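# Four arms lay a jointed cable runway on supports

## Task

Set the jointed cable runway down so it rests on all three of its supports, sitting between the lugs of each support, with one of its two ends lying on the tallest support.

## Robot and tools

Robots: four identical i2rt Big YAM arms named arm1, arm2, arm3 and arm4. Each has six joints, a right hand with index, middle and ring fingers plus a thumb, and a wrist camera (arm1_cam_wrist ... arm4_cam_wrist). Two fixed room cameras, cam_high and cam_low, also give images. The wrist images are 672x504 fisheye. The room images are 896x504.

Frames: every pose uses one scene frame. It is in metres, with its origin on the floor and +z up. Each arm's foot (base_link) faces along its own +x. The feet are at:
- arm1: (-1.128, -0.209, 0.958), quat wxyz (0.999, -0.004, 0.004, 0.034)
- arm2: (-0.244, -0.677, 1.003), quat wxyz (0.752, -0.004, -0.005, 0.659)
- arm3: (0.188, 0.325, 0.953), quat wxyz (0.750, -0.003, -0.004, -0.662)
- arm4: (1.120, -0.139, 1.045), quat wxyz (0.065, 0.005, 0.005, -0.998)

The hand reaches roughly 1.06 m from the joint1 axis. The hand point has its own axes: +z runs along the straight fingers toward the tips, +x runs across the palm away from the thumb, and +y points out of the palm face, which sits at y = -0.062 m. A camera mast sticks out on the palm side near the wrist and can strike things.

move: the keys are arm1, arm2, arm3, arm4 and cameras. Each arm key takes a separate object for that arm only. An arm you omit receives nothing new, though it may keep pushing toward its old targets. Inside an arm's object:
- "joints": a dictionary of absolute targets, keyed by name. joint1_rad -2.879..2.879 turns the arm about its foot; positive is counter-clockwise seen from above. joint2_rad 0..3.141 is the shoulder. joint3_rad 0..3.019 is the elbow. joint4_rad -1.692..1.57 pitches the hand; positive tilts the fingers up. joint5_rad -1.57..1.57 swings the hand sideways; positive is to the arm's right. joint6_rad -2.094..2.094 rolls the hand.
- Hand keys: hand_index_/middle_/ring_ each with mcp, abd, pip, dip, plus hand_thumb_cmc, hand_thumb_axl, hand_thumb_mcp, hand_thumb_ipl. Each is an absolute goal from -1 to 1, scaled between that hinge's two stops. Moving toward -1 curls a finger toward the palm. Straight values are: mcp 0.75, pip 0.58, dip 0.70, abd 0.00, thumb_cmc 0.71, thumb_axl 0.68, thumb_mcp 0.23, thumb_ipl 0.17.
- hand_current_limit (-1..1) caps every finger motor linearly from 0 to 550 mA; it starts at 0.4. hand_speed (-0.96..1) sets the finger speed to (n+1)/2 of 8.5 rad/s; it starts at -0.6. A hand key you leave out keeps its goal, so an existing grip stays.
- "target": seven numbers [x, y, z, qw, qx, qy, qz]. This is an absolute hand pose in the scene frame, in metres. The hand travels a straight line toward it, starting from its current hand_target pose. When "target" is present, "joints" may contain only hand keys.
- "speed": the top path speed, 0.002..0.5 m/s, default 0.25. Rotation is capped at twice that value in rad/s. It is only allowed together with "target".
- "min_time_s": 0.1..8 s, the shortest duration for that arm's joint moves.

All motions in one action begin at the same moment. Every hand path in an action finishes together, paced by the slowest one, and lasts 0.5 to 10 s. No action runs longer than 15 s. The controller keeps each step within 100 mm and 20 degrees of the measured hand pose. Hands lag, drift from their paths, can overshoot the set speed near full stretch, and usually finish a centimetre or more away from the target. Paths do not steer around objects or other arms.

"cameras" takes a list of camera names, or ["all"], or [] for none. A move with no action returns the full state, all images and the scene number.

wait: seconds 0..10. Nothing new is commanded; it returns the state.

zoom_image: takes camera and region [x0, y0, x1, y1] in pixels of that camera's latest image, with the origin at the top-left. The region can be at most 504 by 504.

finished_scene: takes scene (1 or 2). It ends the current scene for good, and any later calls in the same reply act on the next scene.

Results: each robot reports these lines:
- joint_positions, which includes the hand hinges and both settings
- Joint velocities in rad/s; "within noise" means essentially still
- joint torques, signed toward larger joint values; numbers 3 and 4 wrap at ±28 N m
- hand (measured pose) and hand_target (the pose the drive currently holds)
- joint_status and hand_status
- hand_state: one word per finger motor, in key order: moving, goal, blocked or overload
- per-motor currents in mA (positive pushes toward -1) and hand_goal_* lines

The "move" line reports "done" for each arm that was sent motion, or the most serious status it hit. The statuses mean:
- off_target: the joint stopped away from its target and may still be pushing.
- time_out: the arm keeps pushing toward a nearby clamped target. Send it its reported position to relieve the push.
- not_followed / "joint command not followed" / "pose unreachable": a safety or collision check blocked the command. The robot may keep trying until you send new targets.
- limit_stop_at_motor_heat: resend the target.

on_its_own lists motion the call did not command. A robot marked "as last shown" was not part of the action. "pictures" gives the image order.

Cautions:
- Never push or knock objects out of the work area or onto the floor.
- A hard press between two robots fails the scene; closing one hand on another robot's fingers counts as such a press. Robots do not wait for each other.
- Avoid hard hits, slams, drops, and releasing parts while they are moving.
- Arms keep pushing after contact. A finger motor drawing 495 mA or more for 5 s shuts off for 10 s.
- Long stretches, heavy loads or unreachable poses heat the motors. MOTOR HOT warns at 85 °C; at 100 °C the arm faults and falls.
- If a call is refused, the later calls in the same reply do not run.
- End the scene only once the runway stays in place without any robot holding it.

Each tool is called after "Call:" in YAML: its name, and indented under it one key for each argument.

## Session

Call:
move:

Scene clock: 0.00 s.
Joint torques (N m): no reading
Heat: arm1: hottest joint4_rad 32 °C; arm2: hottest joint1_rad 29 °C; arm3: hottest joint3_rad 29 °C; arm4: hottest joint2_rad 29 °C.
Joint velocities: within noise
arm1.joint_positions: joint1_rad=+0.217 joint2_rad=+0.628 joint3_rad=+1.336 joint4_rad=-1.245 joint5_rad=+0.024 joint6_rad=+1.135 hand_index_mcp=+0.753 hand_index_abd=+0.000 hand_index_pip=+0.577 hand_index_dip=+0.696 hand_middle_mcp=+0.753 hand_middle_abd=+0.000 hand_middle_pip=+0.577 hand_middle_dip=+0.696 hand_ring_mcp=+0.753 hand_ring_abd=+0.000 hand_ring_pip=+0.577 hand_ring_dip=+0.696 hand_thumb_cmc=+0.714 hand_thumb_axl=+0.677 hand_thumb_mcp=+0.226 hand_thumb_ipl=+0.168 hand_current_limit=+0.400 hand_speed=-0.600
arm1.joint_status: not commanded
arm1.hand_state: goal,goal,goal,goal,goal,goal,goal,goal,goal,goal,goal,goal,goal,goal,goal,goal
arm1.index_mcp_current_ma: 0
arm1.index_abd_current_ma: 0
arm1.index_pip_current_ma: 0
arm1.index_dip_current_ma: 0
arm1.middle_mcp_current_ma: 0
arm1.middle_abd_current_ma: 0
arm1.middle_pip_current_ma: 0
arm1.middle_dip_current_ma: 0
arm1.ring_mcp_current_ma: 0
arm1.ring_abd_current_ma: 0
arm1.ring_pip_current_ma: 0
arm1.ring_dip_current_ma: 0
arm1.thumb_cmc_current_ma: 0
arm1.thumb_axl_current_ma: 0
arm1.thumb_mcp_current_ma: 0
arm1.thumb_ipl_current_ma: 0
arm1.hand_goal_index_mcp: 0.754
arm1.hand_goal_index_abd: 0.000
arm1.hand_goal_index_pip: 0.576
arm1.hand_goal_index_dip: 0.696
arm1.hand_goal_middle_mcp: 0.754
arm1.hand_goal_middle_abd: 0.000
arm1.hand_goal_middle_pip: 0.576
arm1.hand_goal_middle_dip: 0.696
arm1.hand_goal_ring_mcp: 0.754
arm1.hand_goal_ring_abd: 0.000
arm1.hand_goal_ring_pip: 0.576
arm1.hand_goal_ring_dip: 0.696
arm1.hand_goal_thumb_cmc: 0.714
arm1.hand_goal_thumb_axl: 0.678
arm1.hand_goal_thumb_mcp: 0.226
arm1.hand_goal_thumb_ipl: 0.168
arm1.hand: x=-0.8451 y=-0.2174 z=+1.5000 quat_wxyz=(+0.050, +0.817, +0.303, +0.488) (m; scene frame)
arm1.hand_target: x=-0.8474 y=-0.2180 z=+1.5132 quat_wxyz=(+0.051, +0.810, +0.301, +0.501) (m; scene frame)
arm1.hand_status: not commanded
arm2.joint_positions: joint1_rad=+0.482 joint2_rad=+0.629 joint3_rad=+1.380 joint4_rad=-1.145 joint5_rad=-0.021 joint6_rad=+1.074 hand_index_mcp=+0.753 hand_index_abd=+0.000 hand_index_pip=+0.577 hand_index_dip=+0.696 hand_middle_mcp=+0.753 hand_middle_abd=+0.000 hand_middle_pip=+0.577 hand_middle_dip=+0.696 hand_ring_mcp=+0.753 hand_ring_abd=+0.000 hand_ring_pip=+0.577 hand_ring_dip=+0.696 hand_thumb_cmc=+0.714 hand_thumb_axl=+0.677 hand_thumb_mcp=+0.226 hand_thumb_ipl=+0.168 hand_current_limit=+0.400 hand_speed=-0.600
arm2.joint_status: not commanded
arm2.hand_state: goal,goal,goal,goal,goal,goal,goal,goal,goal,goal,goal,goal,goal,goal,goal,goal
arm2.index_mcp_current_ma: 0
arm2.index_abd_current_ma: 0
arm2.index_pip_current_ma: 0
arm2.index_dip_current_ma: 0
arm2.middle_mcp_current_ma: 0
arm2.middle_abd_current_ma: 0
arm2.middle_pip_current_ma: 0
arm2.middle_dip_current_ma: 0
arm2.ring_mcp_current_ma: 0
arm2.ring_abd_current_ma: 0
arm2.ring_pip_current_ma: 0
arm2.ring_dip_current_ma: 0
arm2.thumb_cmc_current_ma: 0
arm2.thumb_axl_current_ma: 0
arm2.thumb_mcp_current_ma: 0
arm2.thumb_ipl_current_ma: 0
arm2.hand_goal_index_mcp: 0.754
arm2.hand_goal_index_abd: 0.000
arm2.hand_goal_index_pip: 0.576
arm2.hand_goal_index_dip: 0.696
arm2.hand_goal_middle_mcp: 0.754
arm2.hand_goal_middle_abd: 0.000
arm2.hand_goal_middle_pip: 0.576
arm2.hand_goal_middle_dip: 0.696
arm2.hand_goal_ring_mcp: 0.754
arm2.hand_goal_ring_abd: 0.000
arm2.hand_goal_ring_pip: 0.576
arm2.hand_goal_ring_dip: 0.696
arm2.hand_goal_thumb_cmc: 0.714
arm2.hand_goal_thumb_axl: 0.678
arm2.hand_goal_thumb_mcp: 0.226
arm2.hand_goal_thumb_ipl: 0.168
arm2.hand: x=-0.2674 y=-0.3925 z=+1.5945 quat_wxyz=(-0.364, +0.287, +0.782, +0.416) (m; scene frame)
arm2.hand_target: x=-0.2662 y=-0.3962 z=+1.6064 quat_wxyz=(-0.371, +0.284, +0.775, +0.424) (m; scene frame)
arm2.hand_status: not commanded
arm3.joint_positions: joint1_rad=-0.391 joint2_rad=+0.620 joint3_rad=+1.446 joint4_rad=-1.210 joint5_rad=-0.110 joint6_rad=+1.062 hand_index_mcp=+0.753 hand_index_abd=+0.000 hand_index_pip=+0.577 hand_index_dip=+0.696 hand_middle_mcp=+0.753 hand_middle_abd=+0.000 hand_middle_pip=+0.577 hand_middle_dip=+0.696 hand_ring_mcp=+0.753 hand_ring_abd=+0.000 hand_ring_pip=+0.577 hand_ring_dip=+0.696 hand_thumb_cmc=+0.714 hand_thumb_axl=+0.677 hand_thumb_mcp=+0.226 hand_thumb_ipl=+0.168 hand_current_limit=+0.400 hand_speed=-0.600
arm3.joint_status: not commanded
arm3.hand_state: goal,goal,goal,goal,goal,goal,goal,goal,goal,goal,goal,goal,goal,goal,goal,goal
arm3.index_mcp_current_ma: 0
arm3.index_abd_current_ma: 0
arm3.index_pip_current_ma: 0
arm3.index_dip_current_ma: 0
arm3.middle_mcp_current_ma: 0
arm3.middle_abd_current_ma: 0
arm3.middle_pip_current_ma: 0
arm3.middle_dip_current_ma: 0
arm3.ring_mcp_current_ma: 0
arm3.ring_abd_current_ma: 0
arm3.ring_pip_current_ma: 0
arm3.ring_dip_current_ma: 0
arm3.thumb_cmc_current_ma: 0
arm3.thumb_axl_current_ma: 0
arm3.thumb_mcp_current_ma: 0
arm3.thumb_ipl_current_ma: 0
arm3.hand_goal_index_mcp: 0.754
arm3.hand_goal_index_abd: 0.000
arm3.hand_goal_index_pip: 0.576
arm3.hand_goal_index_dip: 0.696
arm3.hand_goal_middle_mcp: 0.754
arm3.hand_goal_middle_abd: 0.000
arm3.hand_goal_middle_pip: 0.576
arm3.hand_goal_middle_dip: 0.696
arm3.hand_goal_ring_mcp: 0.754
arm3.hand_goal_ring_abd: 0.000
arm3.hand_goal_ring_pip: 0.576
arm3.hand_goal_ring_dip: 0.696
arm3.hand_goal_thumb_cmc: 0.714
arm3.hand_goal_thumb_axl: 0.678
arm3.hand_goal_thumb_mcp: 0.226
arm3.hand_goal_thumb_ipl: 0.168
arm3.hand: x=+0.0549 y=+0.1006 z=+1.5661 quat_wxyz=(+0.500, +0.668, -0.486, +0.261) (m; scene frame)
arm3.hand_target: x=+0.0560 y=+0.1048 z=+1.5773 quat_wxyz=(+0.510, +0.662, -0.481, +0.265) (m; scene frame)
arm3.hand_status: not commanded
arm4.joint_positions: joint1_rad=-0.356 joint2_rad=+0.512 joint3_rad=+1.336 joint4_rad=-1.192 joint5_rad=-0.043 joint6_rad=+1.113 hand_index_mcp=+0.753 hand_index_abd=+0.000 hand_index_pip=+0.577 hand_index_dip=+0.696 hand_middle_mcp=+0.753 hand_middle_abd=+0.000 hand_middle_pip=+0.577 hand_middle_dip=+0.696 hand_ring_mcp=+0.753 hand_ring_abd=+0.000 hand_ring_pip=+0.577 hand_ring_dip=+0.696 hand_thumb_cmc=+0.714 hand_thumb_axl=+0.677 hand_thumb_mcp=+0.226 hand_thumb_ipl=+0.168 hand_current_limit=+0.400 hand_speed=-0.600
arm4.joint_status: not commanded
arm4.hand_state: goal,goal,goal,goal,goal,goal,goal,goal,goal,goal,goal,goal,goal,goal,goal,goal
arm4.index_mcp_current_ma: 0
arm4.index_abd_current_ma: 0
arm4.index_pip_current_ma: 0
arm4.index_dip_current_ma: 0
arm4.middle_mcp_current_ma: 0
arm4.middle_abd_current_ma: 0
arm4.middle_pip_current_ma: 0
arm4.middle_dip_current_ma: 0
arm4.ring_mcp_current_ma: 0
arm4.ring_abd_current_ma: 0
arm4.ring_pip_current_ma: 0
arm4.ring_dip_current_ma: 0
arm4.thumb_cmc_current_ma: 0
arm4.thumb_axl_current_ma: 0
arm4.thumb_mcp_current_ma: 0
arm4.thumb_ipl_current_ma: 0
arm4.hand_goal_index_mcp: 0.754
arm4.hand_goal_index_abd: 0.000
arm4.hand_goal_index_pip: 0.576
arm4.hand_goal_index_dip: 0.696
arm4.hand_goal_middle_mcp: 0.754
arm4.hand_goal_middle_abd: 0.000
arm4.hand_goal_middle_pip: 0.576
arm4.hand_goal_middle_dip: 0.696
arm4.hand_goal_ring_mcp: 0.754
arm4.hand_goal_ring_abd: 0.000
arm4.hand_goal_ring_pip: 0.576
arm4.hand_goal_ring_dip: 0.696
arm4.hand_goal_thumb_cmc: 0.714
arm4.hand_goal_thumb_axl: 0.678
arm4.hand_goal_thumb_mcp: 0.226
arm4.hand_goal_thumb_ipl: 0.168
arm4.hand: x=+0.9131 y=-0.0170 z=+1.6257 quat_wxyz=(+0.535, +0.111, -0.819, -0.176) (m; scene frame)
arm4.hand_target: x=+0.9169 y=-0.0180 z=+1.6354 quat_wxyz=(+0.544, +0.110, -0.812, -0.179) (m; scene frame)
arm4.hand_status: not commanded
pictures: arm1_cam_wrist, arm2_cam_wrist, arm3_cam_wrist, arm4_cam_wrist, cam_high, cam_low

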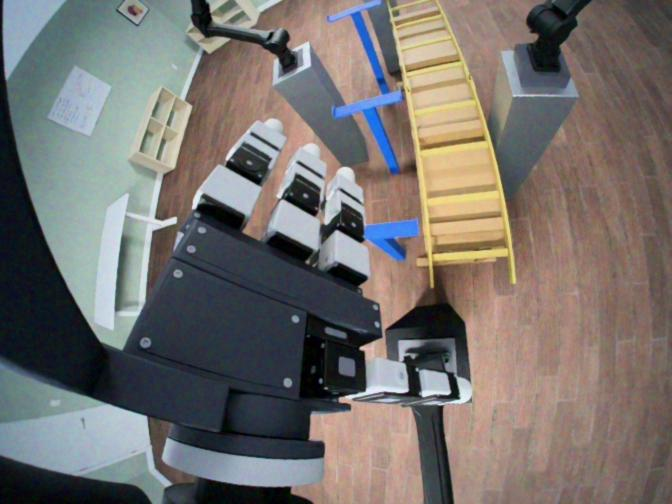

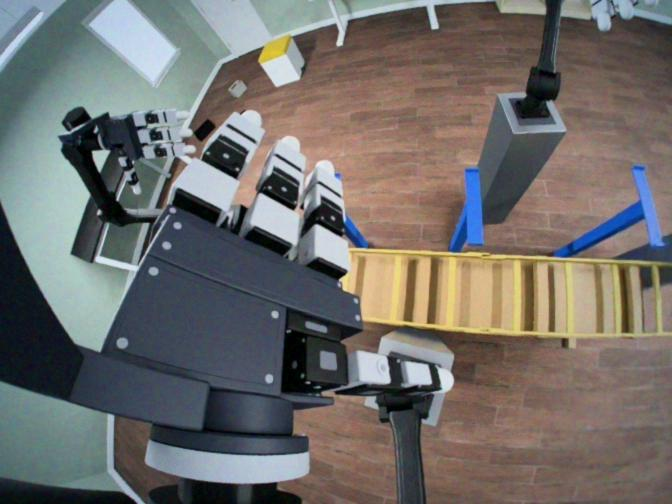

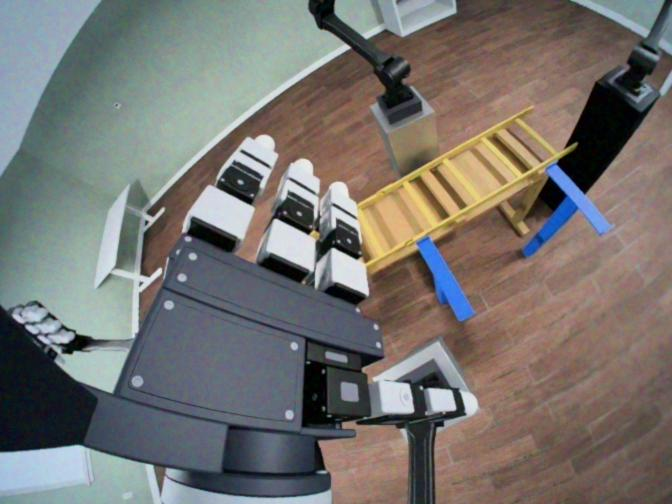

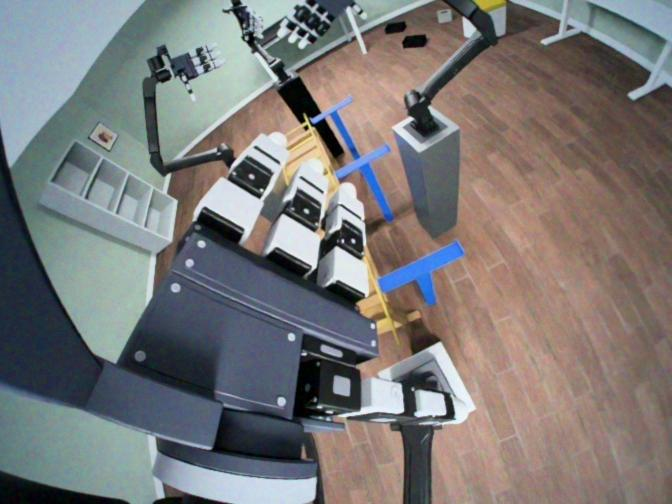

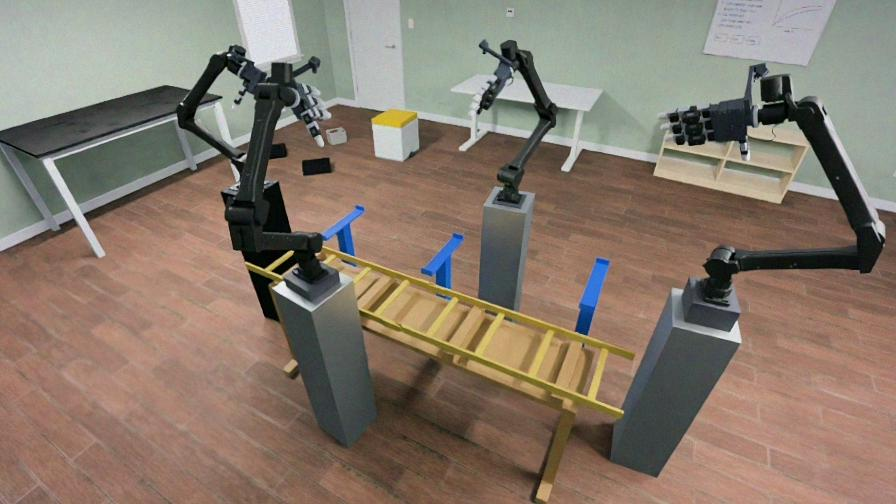

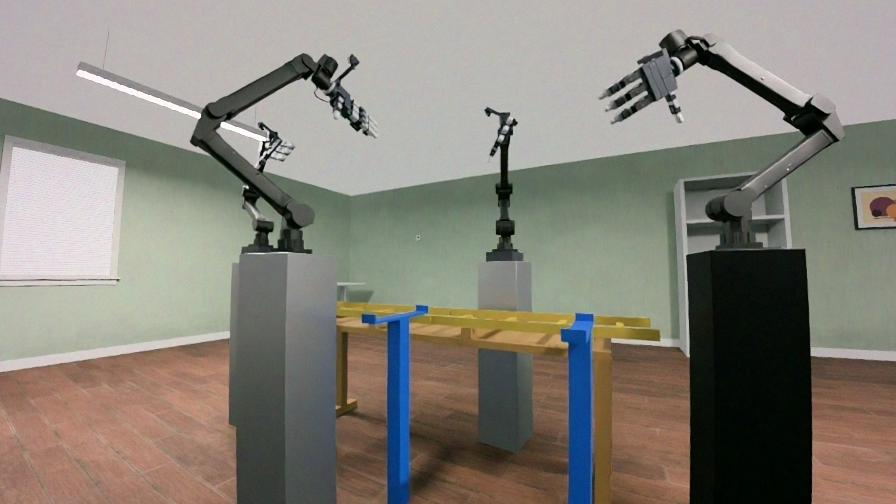

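Call:
zoom_image:
  camera: "cam_high"
  region: [220, 190, 460, 370]

Call:
zoom_image:
  camera: "cam_high"
  region: [420, 220, 680, 420]

Call:
zoom_image:
  camera: "cam_low"
  region: [320, 270, 680, 400]

Call:
zoom_image:
  camera: "arm2_cam_wrist"
  region: [330, 150, 672, 400]

Call:
zoom_image:
  camera: "arm1_cam_wrist"
  region: [320, 0, 572, 300]

Call:
zoom_image:
  camera: "arm3_cam_wrist"
  region: [330, 80, 640, 340]

Call:
zoom_image:
  camera: "arm4_cam_wrist"
  region: [280, 80, 500, 370]

Scaled by 2.100 from the camera's 896x504 image, which has a finer 1280x720 frame.

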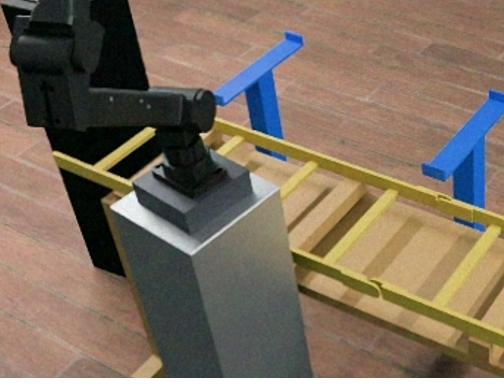

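Scaled by 1.938 from the camera's 896x504 image, which has a finer 1280x720 frame.

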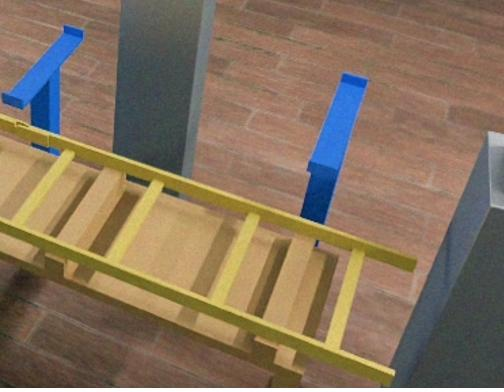

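Scaled by 1.400 from the camera's 896x504 image, which has a finer 1280x720 frame.

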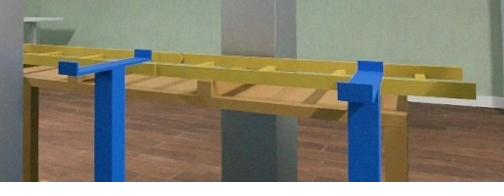

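Scaled by 1.474 from the camera's 672x504 image, which has a finer 960x720 frame.

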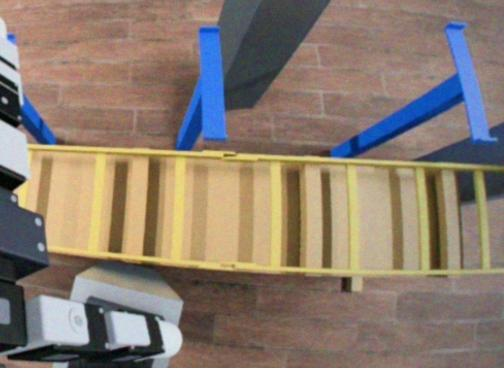

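Scaled by 1.680 from the camera's 672x504 image, which has a finer 960x720 frame.

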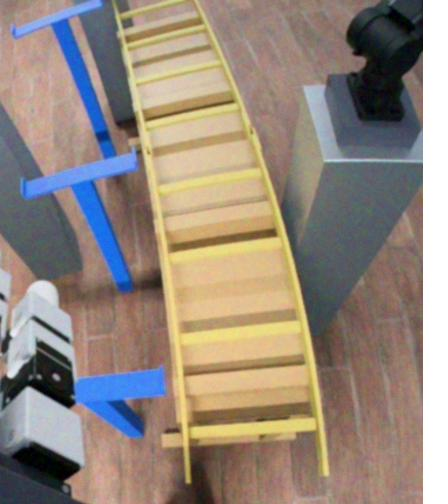

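Scaled by 1.626 from the camera's 672x504 image, which has a finer 960x720 frame.

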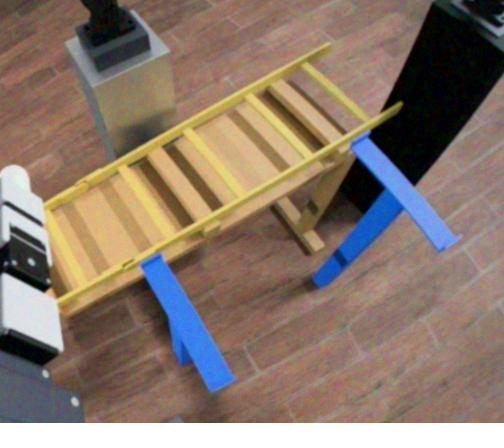

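Scaled by 1.738 from the camera's 672x504 image, which has a finer 960x720 frame.

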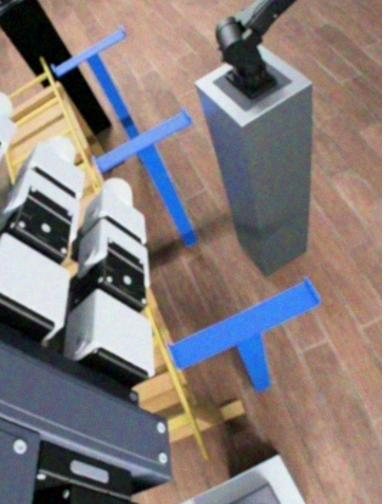

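Call:
zoom_image:
  camera: "cam_high"
  region: [270, 220, 370, 320]

Call:
zoom_image:
  camera: "cam_high"
  region: [460, 150, 560, 250]

Call:
zoom_image:
  camera: "cam_high"
  region: [660, 230, 760, 330]

Call:
zoom_image:
  camera: "cam_high"
  region: [210, 130, 310, 230]

Call:
zoom_image:
  camera: "cam_low"
  region: [220, 170, 350, 300]

Call:
zoom_image:
  camera: "cam_low"
  region: [440, 170, 570, 300]

Call:
zoom_image:
  camera: "cam_low"
  region: [680, 160, 810, 290]

Scaled by 5.040 from the camera's 896x504 image, which has a finer 1280x720 frame.

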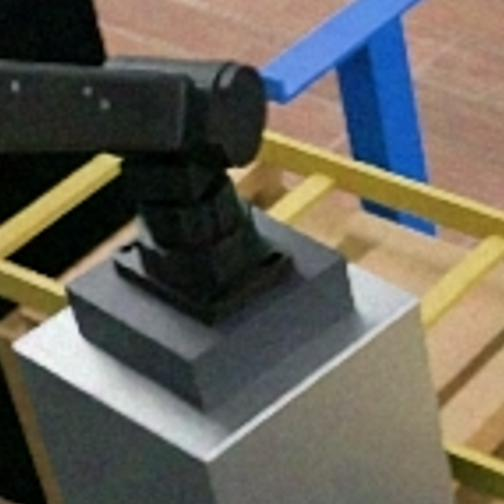

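Scaled by 5.040 from the camera's 896x504 image, which has a finer 1280x720 frame.

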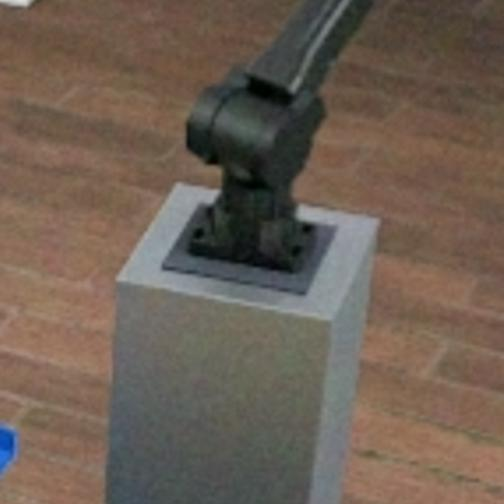

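Scaled by 5.040 from the camera's 896x504 image, which has a finer 1280x720 frame.

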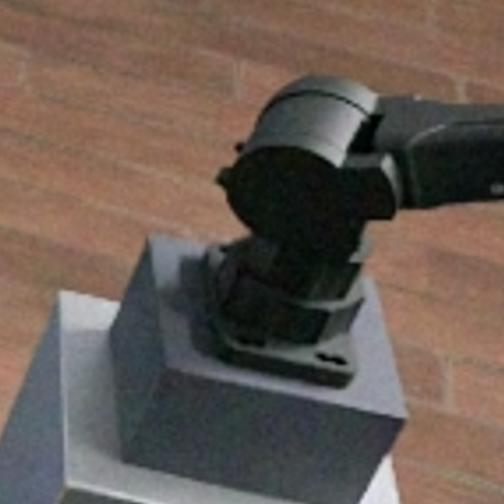

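Scaled by 5.040 from the camera's 896x504 image, which has a finer 1280x720 frame.

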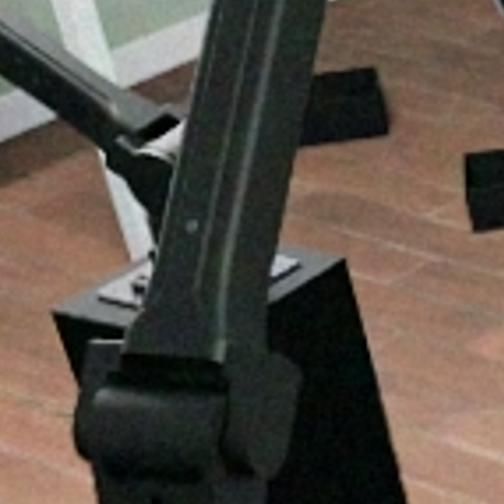

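Scaled by 3.877 from the camera's 896x504 image, which has a finer 1280x720 frame.

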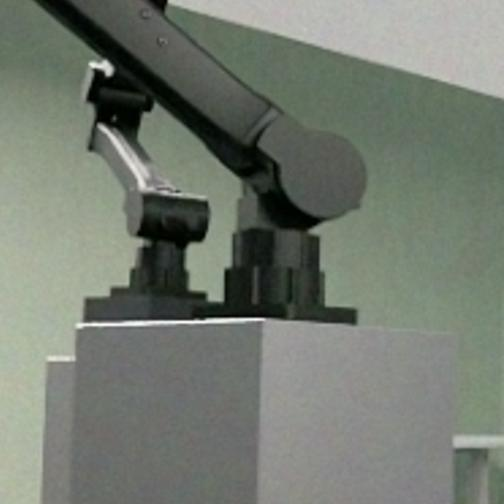

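Scaled by 3.877 from the camera's 896x504 image, which has a finer 1280x720 frame.

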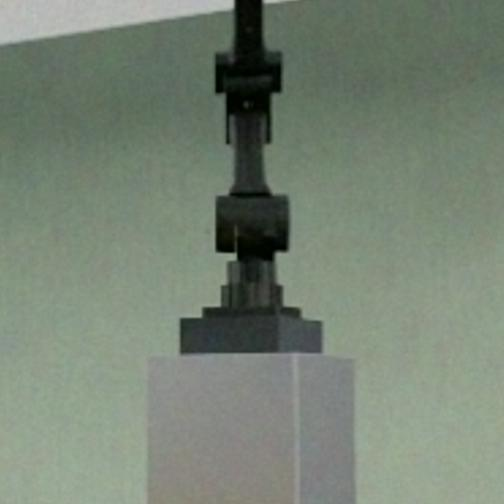

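Scaled by 3.877 from the camera's 896x504 image, which has a finer 1280x720 frame.

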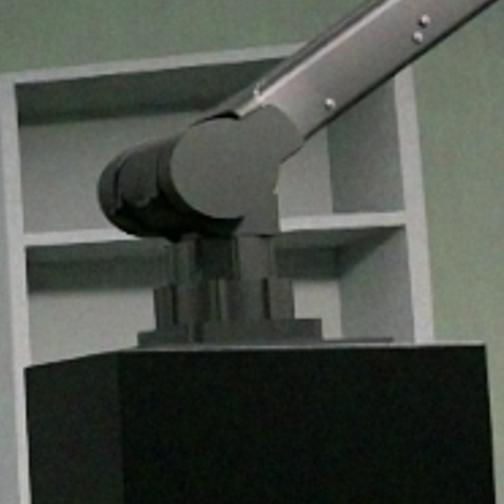

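Call:
zoom_image:
  camera: "cam_low"
  region: [530, 290, 680, 400]

Call:
zoom_image:
  camera: "cam_low"
  region: [330, 290, 530, 380]

Call:
zoom_image:
  camera: "cam_high"
  region: [540, 320, 660, 440]

Call:
zoom_image:
  camera: "cam_high"
  region: [370, 250, 500, 370]

Scaled by 3.360 from the camera's 896x504 image, which has a finer 1280x720 frame.

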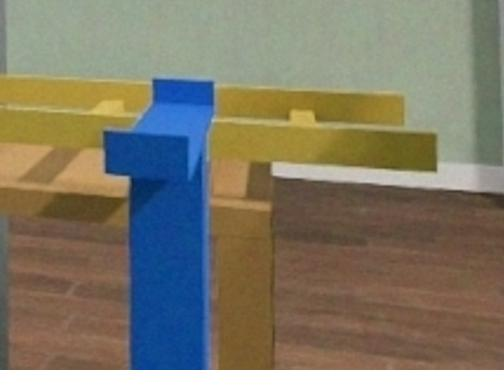

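Scaled by 2.520 from the camera's 896x504 image, which has a finer 1280x720 frame.

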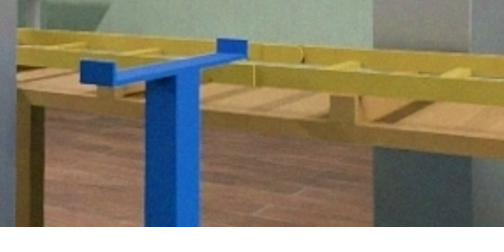

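Scaled by 4.200 from the camera's 896x504 image, which has a finer 1280x720 frame.

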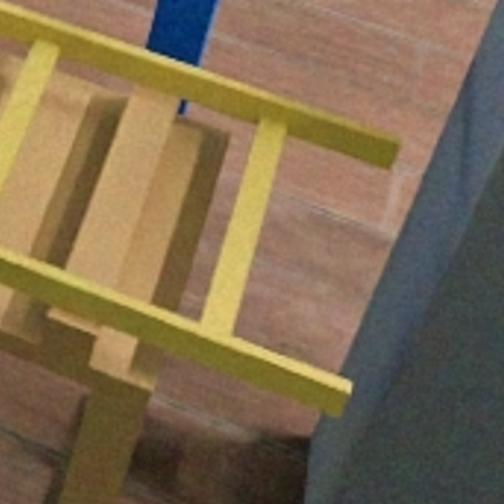

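Scaled by 3.877 from the camera's 896x504 image, which has a finer 1280x720 frame.

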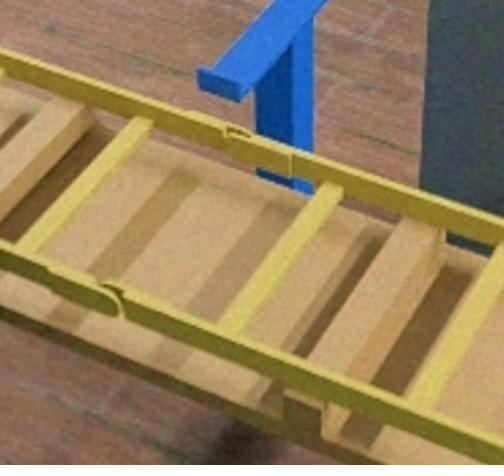

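Call:
move:
  arm1: {"target": [-0.748, -0.37, 1.0, 0, 0.7071, 0.7071, 0], "speed": 0.3}
  arm3: {"target": [0.186, -0.37, 1.0, 0, 0.7071, 0.7071, 0], "speed": 0.3}
  arm4: {"target": [0.783, -0.33, 1.0, 0, 0.7071, -0.7071, 0], "speed": 0.3}
  cameras: ["all"]

Scene clock: 25.77 s.
Joint torques (N m): arm1=[-1.9 -7.36 5.71 1.39 0.32 0.01] | arm2=[-0.44 2.49 12.7 2.95 0 -0.04] | arm3=[-0.03 -17.49 14.15 -0.27 0.05 -0.17] | arm4=[1.26 -7.3 5.98 1.05 -0.08 -0.06]
Heat: arm1: hottest joint3_rad 32 °C; arm2: hottest joint1_rad 29 °C; arm3: hottest joint3_rad 32 °C; arm4: hottest joint3_rad 30 °C.
move: arm1 done; arm3 off_target; arm4 off_target
Joint velocities: within noise
arm1.joint_positions: joint1_rad=-0.506 joint2_rad=+1.371 joint3_rad=+0.753 joint4_rad=-0.953 joint5_rad=-0.015 joint6_rad=-0.433 hand_index_mcp=+0.755 hand_index_abd=+0.001 hand_index_pip=+0.577 hand_index_dip=+0.696 hand_middle_mcp=+0.755 hand_middle_abd=+0.001 hand_middle_pip=+0.577 hand_middle_dip=+0.696 hand_ring_mcp=+0.755 hand_ring_abd=+0.000 hand_ring_pip=+0.577 hand_ring_dip=+0.696 hand_thumb_cmc=+0.715 hand_thumb_axl=+0.677 hand_thumb_mcp=+0.223 hand_thumb_ipl=+0.168 hand_current_limit=+0.400 hand_speed=-0.600
arm1.joint_status: not commanded
arm1.hand_state: goal,goal,goal,goal,goal,goal,goal,goal,goal,goal,goal,goal,goal,goal,goal,goal
arm1.index_mcp_current_ma: 3
arm1.index_abd_current_ma: 1
arm1.index_pip_current_ma: 2
arm1.index_dip_current_ma: 0
arm1.middle_mcp_current_ma: 3
arm1.middle_abd_current_ma: 1
arm1.middle_pip_current_ma: 2
arm1.middle_dip_current_ma: 0
arm1.ring_mcp_current_ma: 3
arm1.ring_abd_current_ma: 1
arm1.ring_pip_current_ma: 2
arm1.ring_dip_current_ma: 0
arm1.thumb_cmc_current_ma: 2
arm1.thumb_axl_current_ma: -2
arm1.thumb_mcp_current_ma: -11
arm1.thumb_ipl_current_ma: -1
arm1.hand_goal_index_mcp: 0.754
arm1.hand_goal_index_abd: 0.000
arm1.hand_goal_index_pip: 0.576
arm1.hand_goal_index_dip: 0.696
arm1.hand_goal_middle_mcp: 0.754
arm1.hand_goal_middle_abd: 0.000
arm1.hand_goal_middle_pip: 0.576
arm1.hand_goal_middle_dip: 0.696
arm1.hand_goal_ring_mcp: 0.754
arm1.hand_goal_ring_abd: 0.000
arm1.hand_goal_ring_pip: 0.576
arm1.hand_goal_ring_dip: 0.696
arm1.hand_goal_thumb_cmc: 0.714
arm1.hand_goal_thumb_axl: 0.678
arm1.hand_goal_thumb_mcp: 0.226
arm1.hand_goal_thumb_ipl: 0.168
arm1.hand: x=-0.7484 y=-0.3672 z=+1.0029 quat_wxyz=(-0.002, +0.709, +0.705, +0.001) (m; scene frame)
arm1.hand_target: x=-0.7481 y=-0.3698 z=+1.0000 quat_wxyz=(+0.000, +0.707, +0.707, +0.000) (m; scene frame)
arm1.hand_status: done (0.004 m and 0.4 deg from the pose sent, 0.532 m and 75.2 deg at the start)
arm2: as last shown
arm2.joint_positions: joint1_rad=+0.482 joint2_rad=+0.629 joint3_rad=+1.380 joint4_rad=-1.145 joint5_rad=-0.021 joint6_rad=+1.074 hand_index_mcp=+0.755 hand_index_abd=+0.001 hand_index_pip=+0.577 hand_index_dip=+0.696 hand_middle_mcp=+0.755 hand_middle_abd=+0.001 hand_middle_pip=+0.577 hand_middle_dip=+0.696 hand_ring_mcp=+0.755 hand_ring_abd=+0.001 hand_ring_pip=+0.577 hand_ring_dip=+0.696 hand_thumb_cmc=+0.715 hand_thumb_axl=+0.677 hand_thumb_mcp=+0.226 hand_thumb_ipl=+0.168 hand_current_limit=+0.400 hand_speed=-0.600
arm2.index_mcp_current_ma: 2
arm2.index_abd_current_ma: 1
arm2.index_pip_current_ma: 1
arm2.middle_mcp_current_ma: 2
arm2.middle_abd_current_ma: 1
arm2.middle_pip_current_ma: 1
arm2.ring_mcp_current_ma: 2
arm2.ring_abd_current_ma: 1
arm2.ring_pip_current_ma: 1
arm2.thumb_cmc_current_ma: 2
arm2.thumb_axl_current_ma: -1
arm2.thumb_ipl_current_ma: -1
arm3.joint_positions: joint1_rad=-0.253 joint2_rad=+2.212 joint3_rad=+1.924 joint4_rad=-1.313 joint5_rad=+0.001 joint6_rad=-1.685 hand_index_mcp=+0.755 hand_index_abd=+0.001 hand_index_pip=+0.577 hand_index_dip=+0.696 hand_middle_mcp=+0.755 hand_middle_abd=+0.001 hand_middle_pip=+0.577 hand_middle_dip=+0.696 hand_ring_mcp=+0.755 hand_ring_abd=+0.001 hand_ring_pip=+0.577 hand_ring_dip=+0.696 hand_thumb_cmc=+0.716 hand_thumb_axl=+0.677 hand_thumb_mcp=+0.223 hand_thumb_ipl=+0.168 hand_current_limit=+0.400 hand_speed=-0.600
arm3.joint_status: not commanded
arm3.hand_state: goal,goal,goal,goal,goal,goal,goal,goal,goal,goal,goal,goal,goal,goal,goal,goal
arm3.index_mcp_current_ma: 0
arm3.index_abd_current_ma: 0
arm3.index_pip_current_ma: 0
arm3.index_dip_current_ma: 0
arm3.middle_mcp_current_ma: 0
arm3.middle_abd_current_ma: 0
arm3.middle_pip_current_ma: 0
arm3.middle_dip_current_ma: 0
arm3.ring_mcp_current_ma: 0
arm3.ring_abd_current_ma: 0
arm3.ring_pip_current_ma: 0
arm3.ring_dip_current_ma: 0
arm3.thumb_cmc_current_ma: 0
arm3.thumb_axl_current_ma: 0
arm3.thumb_mcp_current_ma: -1
arm3.thumb_ipl_current_ma: 0
arm3.hand_goal_index_mcp: 0.754
arm3.hand_goal_index_abd: 0.000
arm3.hand_goal_index_pip: 0.576
arm3.hand_goal_index_dip: 0.696
arm3.hand_goal_middle_mcp: 0.754
arm3.hand_goal_middle_abd: 0.000
arm3.hand_goal_middle_pip: 0.576
arm3.hand_goal_middle_dip: 0.696
arm3.hand_goal_ring_mcp: 0.754
arm3.hand_goal_ring_abd: 0.000
arm3.hand_goal_ring_pip: 0.576
arm3.hand_goal_ring_dip: 0.696
arm3.hand_goal_thumb_cmc: 0.714
arm3.hand_goal_thumb_axl: 0.678
arm3.hand_goal_thumb_mcp: 0.226
arm3.hand_goal_thumb_ipl: 0.168
arm3.hand: x=+0.1868 y=-0.3546 z=+0.9970 quat_wxyz=(-0.005, +0.712, +0.702, +0.009) (m; scene frame)
arm3.hand_target: x=+0.1861 y=-0.3692 z=+1.0000 quat_wxyz=(+0.000, +0.707, +0.707, -0.001) (m; scene frame)
arm3.hand_status: off_target (0.016 m and 1.5 deg from the pose sent, 0.748 m and 165.2 deg at the start)
arm4.joint_positions: joint1_rad=+0.570 joint2_rad=+1.559 joint3_rad=+0.640 joint4_rad=-0.656 joint5_rad=+0.002 joint6_rad=+0.714 hand_index_mcp=+0.755 hand_index_abd=+0.001 hand_index_pip=+0.577 hand_index_dip=+0.696 hand_middle_mcp=+0.755 hand_middle_abd=+0.001 hand_middle_pip=+0.577 hand_middle_dip=+0.696 hand_ring_mcp=+0.755 hand_ring_abd=+0.001 hand_ring_pip=+0.577 hand_ring_dip=+0.696 hand_thumb_cmc=+0.716 hand_thumb_axl=+0.677 hand_thumb_mcp=+0.224 hand_thumb_ipl=+0.168 hand_current_limit=+0.400 hand_speed=-0.600
arm4.joint_status: not commanded
arm4.hand_state: goal,goal,goal,goal,goal,goal,goal,goal,goal,goal,goal,goal,goal,goal,goal,goal
arm4.index_mcp_current_ma: 0
arm4.index_abd_current_ma: 0
arm4.index_pip_current_ma: 0
arm4.index_dip_current_ma: 0
arm4.middle_mcp_current_ma: 0
arm4.middle_abd_current_ma: 0
arm4.middle_pip_current_ma: 0
arm4.middle_dip_current_ma: 0
arm4.ring_mcp_current_ma: 0
arm4.ring_abd_current_ma: 0
arm4.ring_pip_current_ma: 0
arm4.ring_dip_current_ma: 0
arm4.thumb_cmc_current_ma: 1
arm4.thumb_axl_current_ma: 0
arm4.thumb_mcp_current_ma: -2
arm4.thumb_ipl_current_ma: 0
arm4.hand_goal_index_mcp: 0.754
arm4.hand_goal_index_abd: 0.000
arm4.hand_goal_index_pip: 0.576
arm4.hand_goal_index_dip: 0.696
arm4.hand_goal_middle_mcp: 0.754
arm4.hand_goal_middle_abd: 0.000
arm4.hand_goal_middle_pip: 0.576
arm4.hand_goal_middle_dip: 0.696
arm4.hand_goal_ring_mcp: 0.754
arm4.hand_goal_ring_abd: 0.000
arm4.hand_goal_ring_pip: 0.576
arm4.hand_goal_ring_dip: 0.696
arm4.hand_goal_thumb_cmc: 0.714
arm4.hand_goal_thumb_axl: 0.678
arm4.hand_goal_thumb_mcp: 0.226
arm4.hand_goal_thumb_ipl: 0.168
arm4.hand: x=+0.7932 y=-0.3176 z=+0.9993 quat_wxyz=(-0.009, +0.702, -0.712, -0.001) (m; scene frame)
arm4.hand_target: x=+0.7835 y=-0.3298 z=+1.0004 quat_wxyz=(+0.000, +0.707, -0.707, +0.000) (m; scene frame)
arm4.hand_status: off_target (0.016 m and 1.3 deg from the pose sent, 0.712 m and 97.8 deg at the start)
pictures: arm1_cam_wrist, arm2_cam_wrist, arm3_cam_wrist, arm4_cam_wrist, cam_high, cam_low

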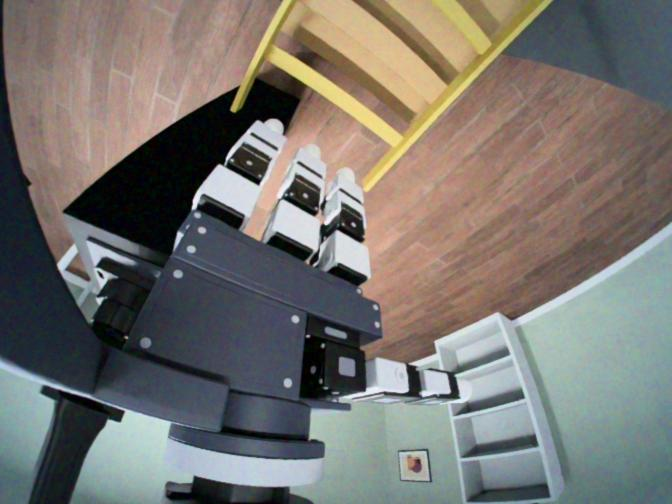

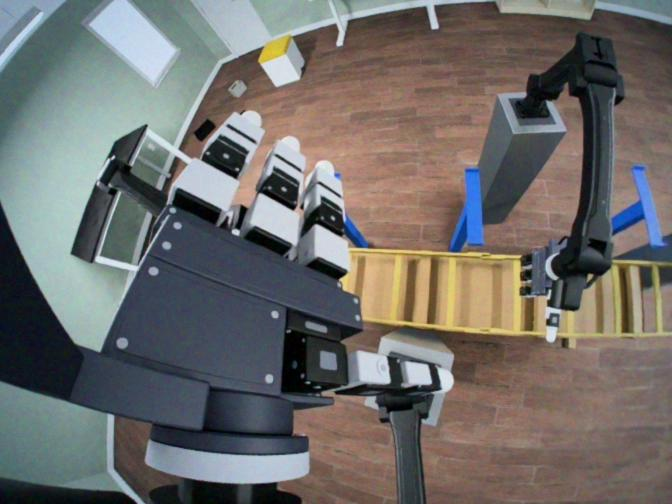

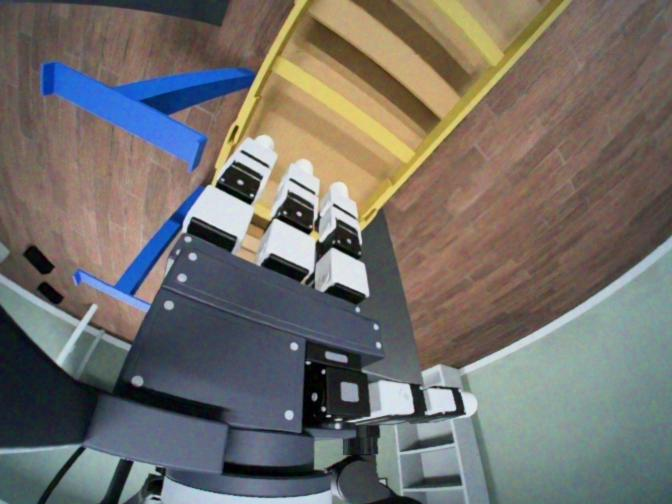

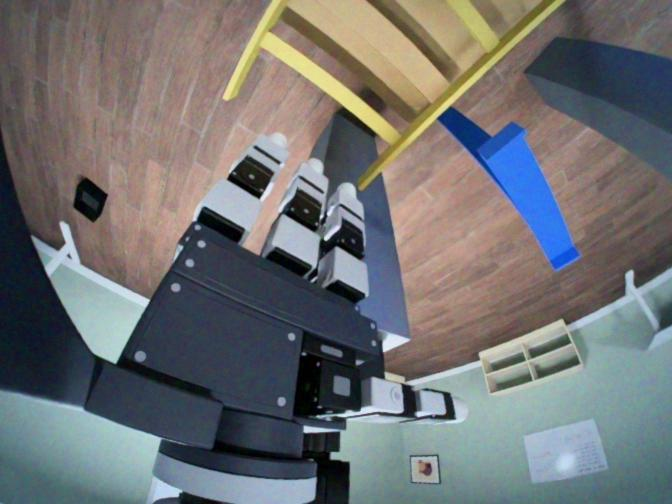

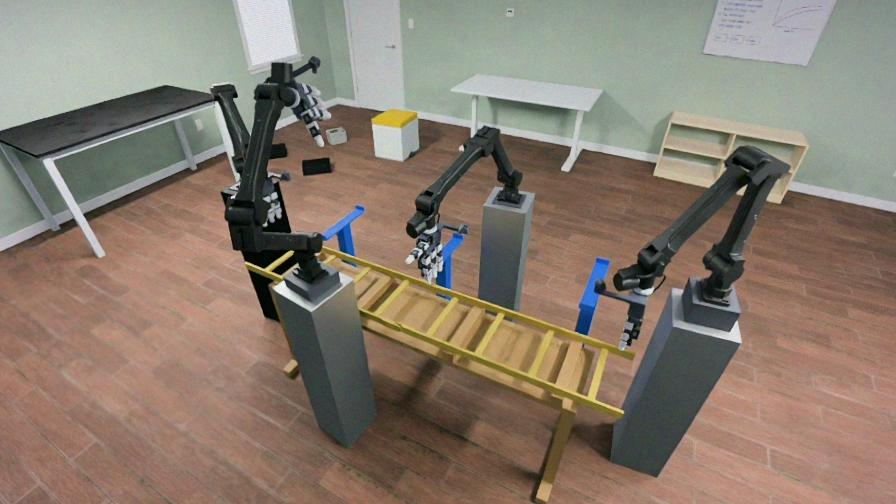

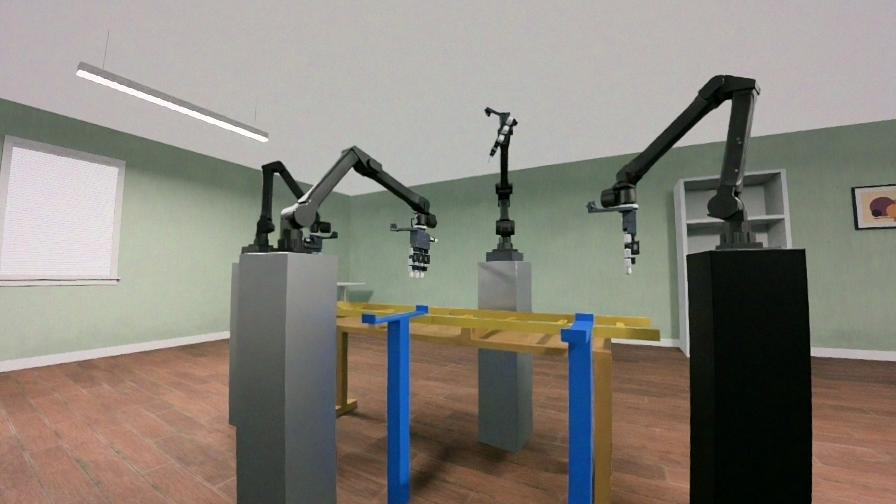

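Call:
zoom_image:
  camera: "arm1_cam_wrist"
  region: [180, 100, 400, 310]

Call:
zoom_image:
  camera: "arm1_cam_wrist"
  region: [290, 300, 490, 440]

Call:
zoom_image:
  camera: "arm3_cam_wrist"
  region: [200, 0, 600, 260]

Call:
zoom_image:
  camera: "arm4_cam_wrist"
  region: [200, 0, 620, 280]

Call:
zoom_image:
  camera: "cam_low"
  region: [580, 240, 680, 350]

Call:
zoom_image:
  camera: "cam_low"
  region: [370, 200, 470, 330]

Scaled by 2.291 from the camera's 672x504 image, which has a finer 960x720 frame.

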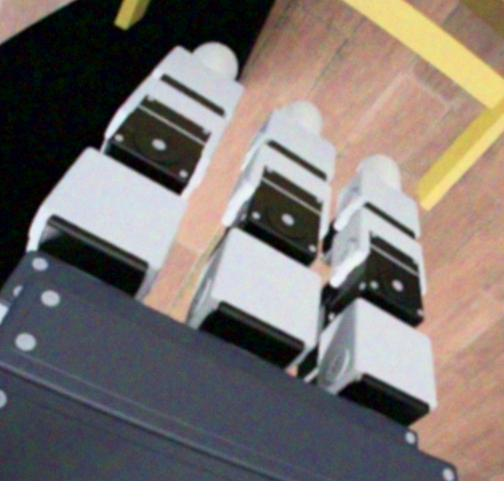

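Scaled by 2.520 from the camera's 672x504 image, which has a finer 960x720 frame.

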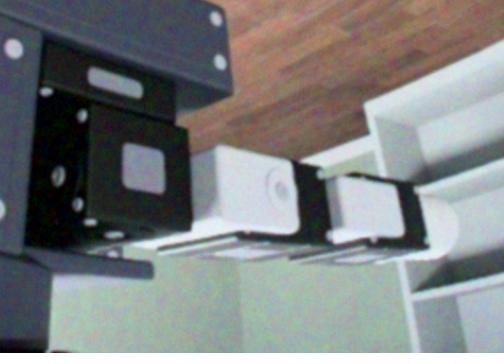

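Scaled by 1.260 from the camera's 672x504 image, which has a finer 960x720 frame.

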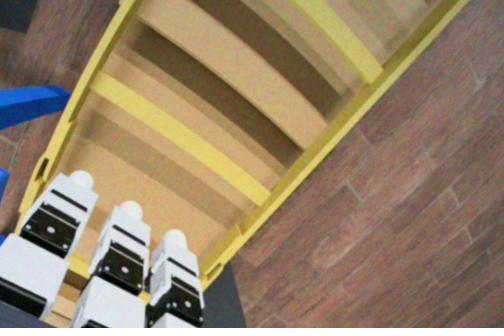

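Scaled by 1.200 from the camera's 672x504 image, which has a finer 960x720 frame.

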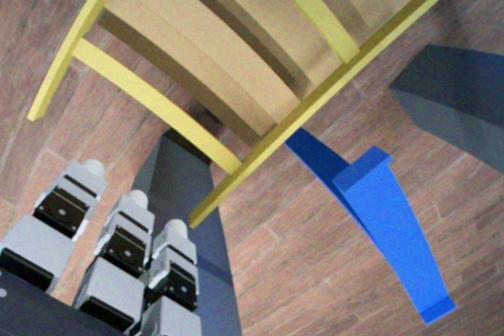

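Scaled by 4.582 from the camera's 896x504 image, which has a finer 1280x720 frame.

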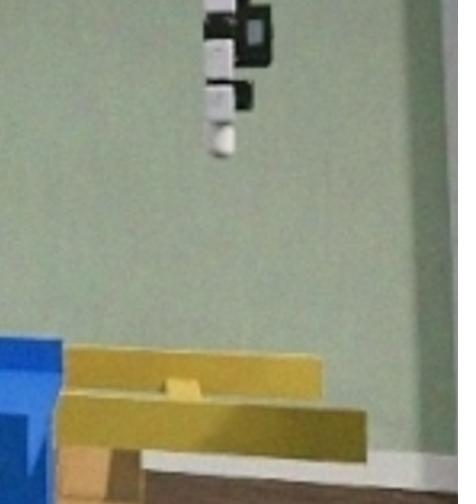

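Scaled by 3.877 from the camera's 896x504 image, which has a finer 1280x720 frame.

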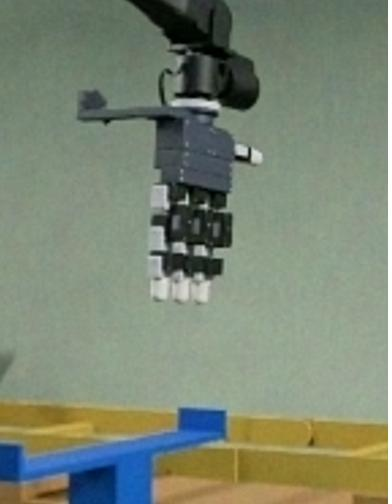

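Call:
zoom_image:
  camera: "cam_high"
  region: [390, 200, 490, 300]

Call:
zoom_image:
  camera: "cam_high"
  region: [590, 270, 690, 370]

Call:
zoom_image:
  camera: "cam_high"
  region: [230, 160, 330, 280]

Scaled by 5.040 from the camera's 896x504 image, which has a finer 1280x720 frame.

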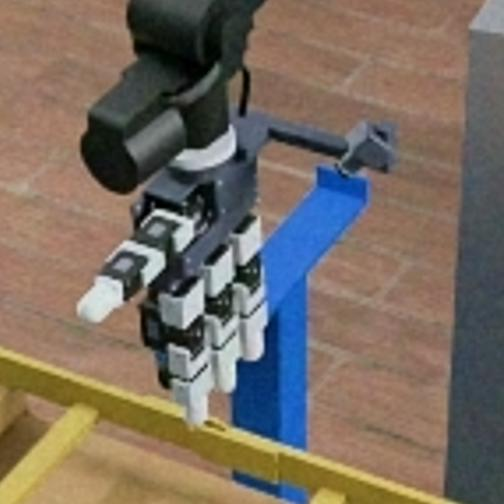

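Scaled by 5.040 from the camera's 896x504 image, which has a finer 1280x720 frame.

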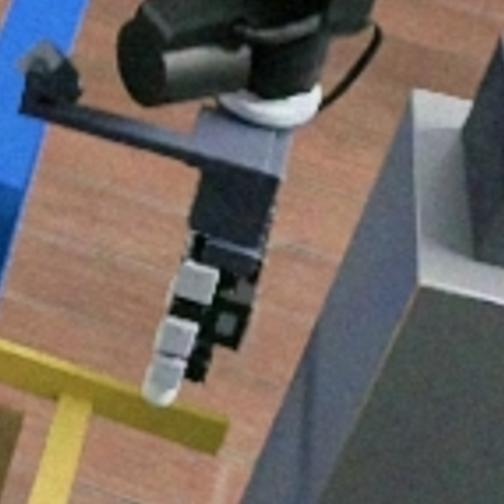

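Scaled by 4.200 from the camera's 896x504 image, which has a finer 1280x720 frame.

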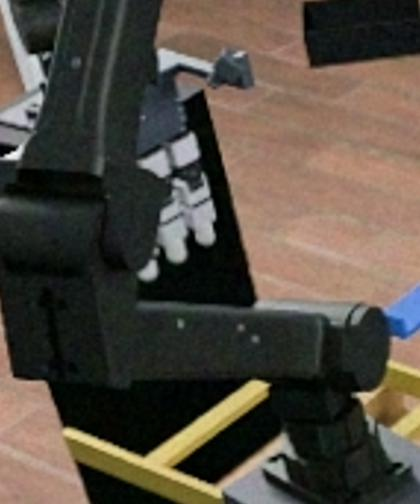

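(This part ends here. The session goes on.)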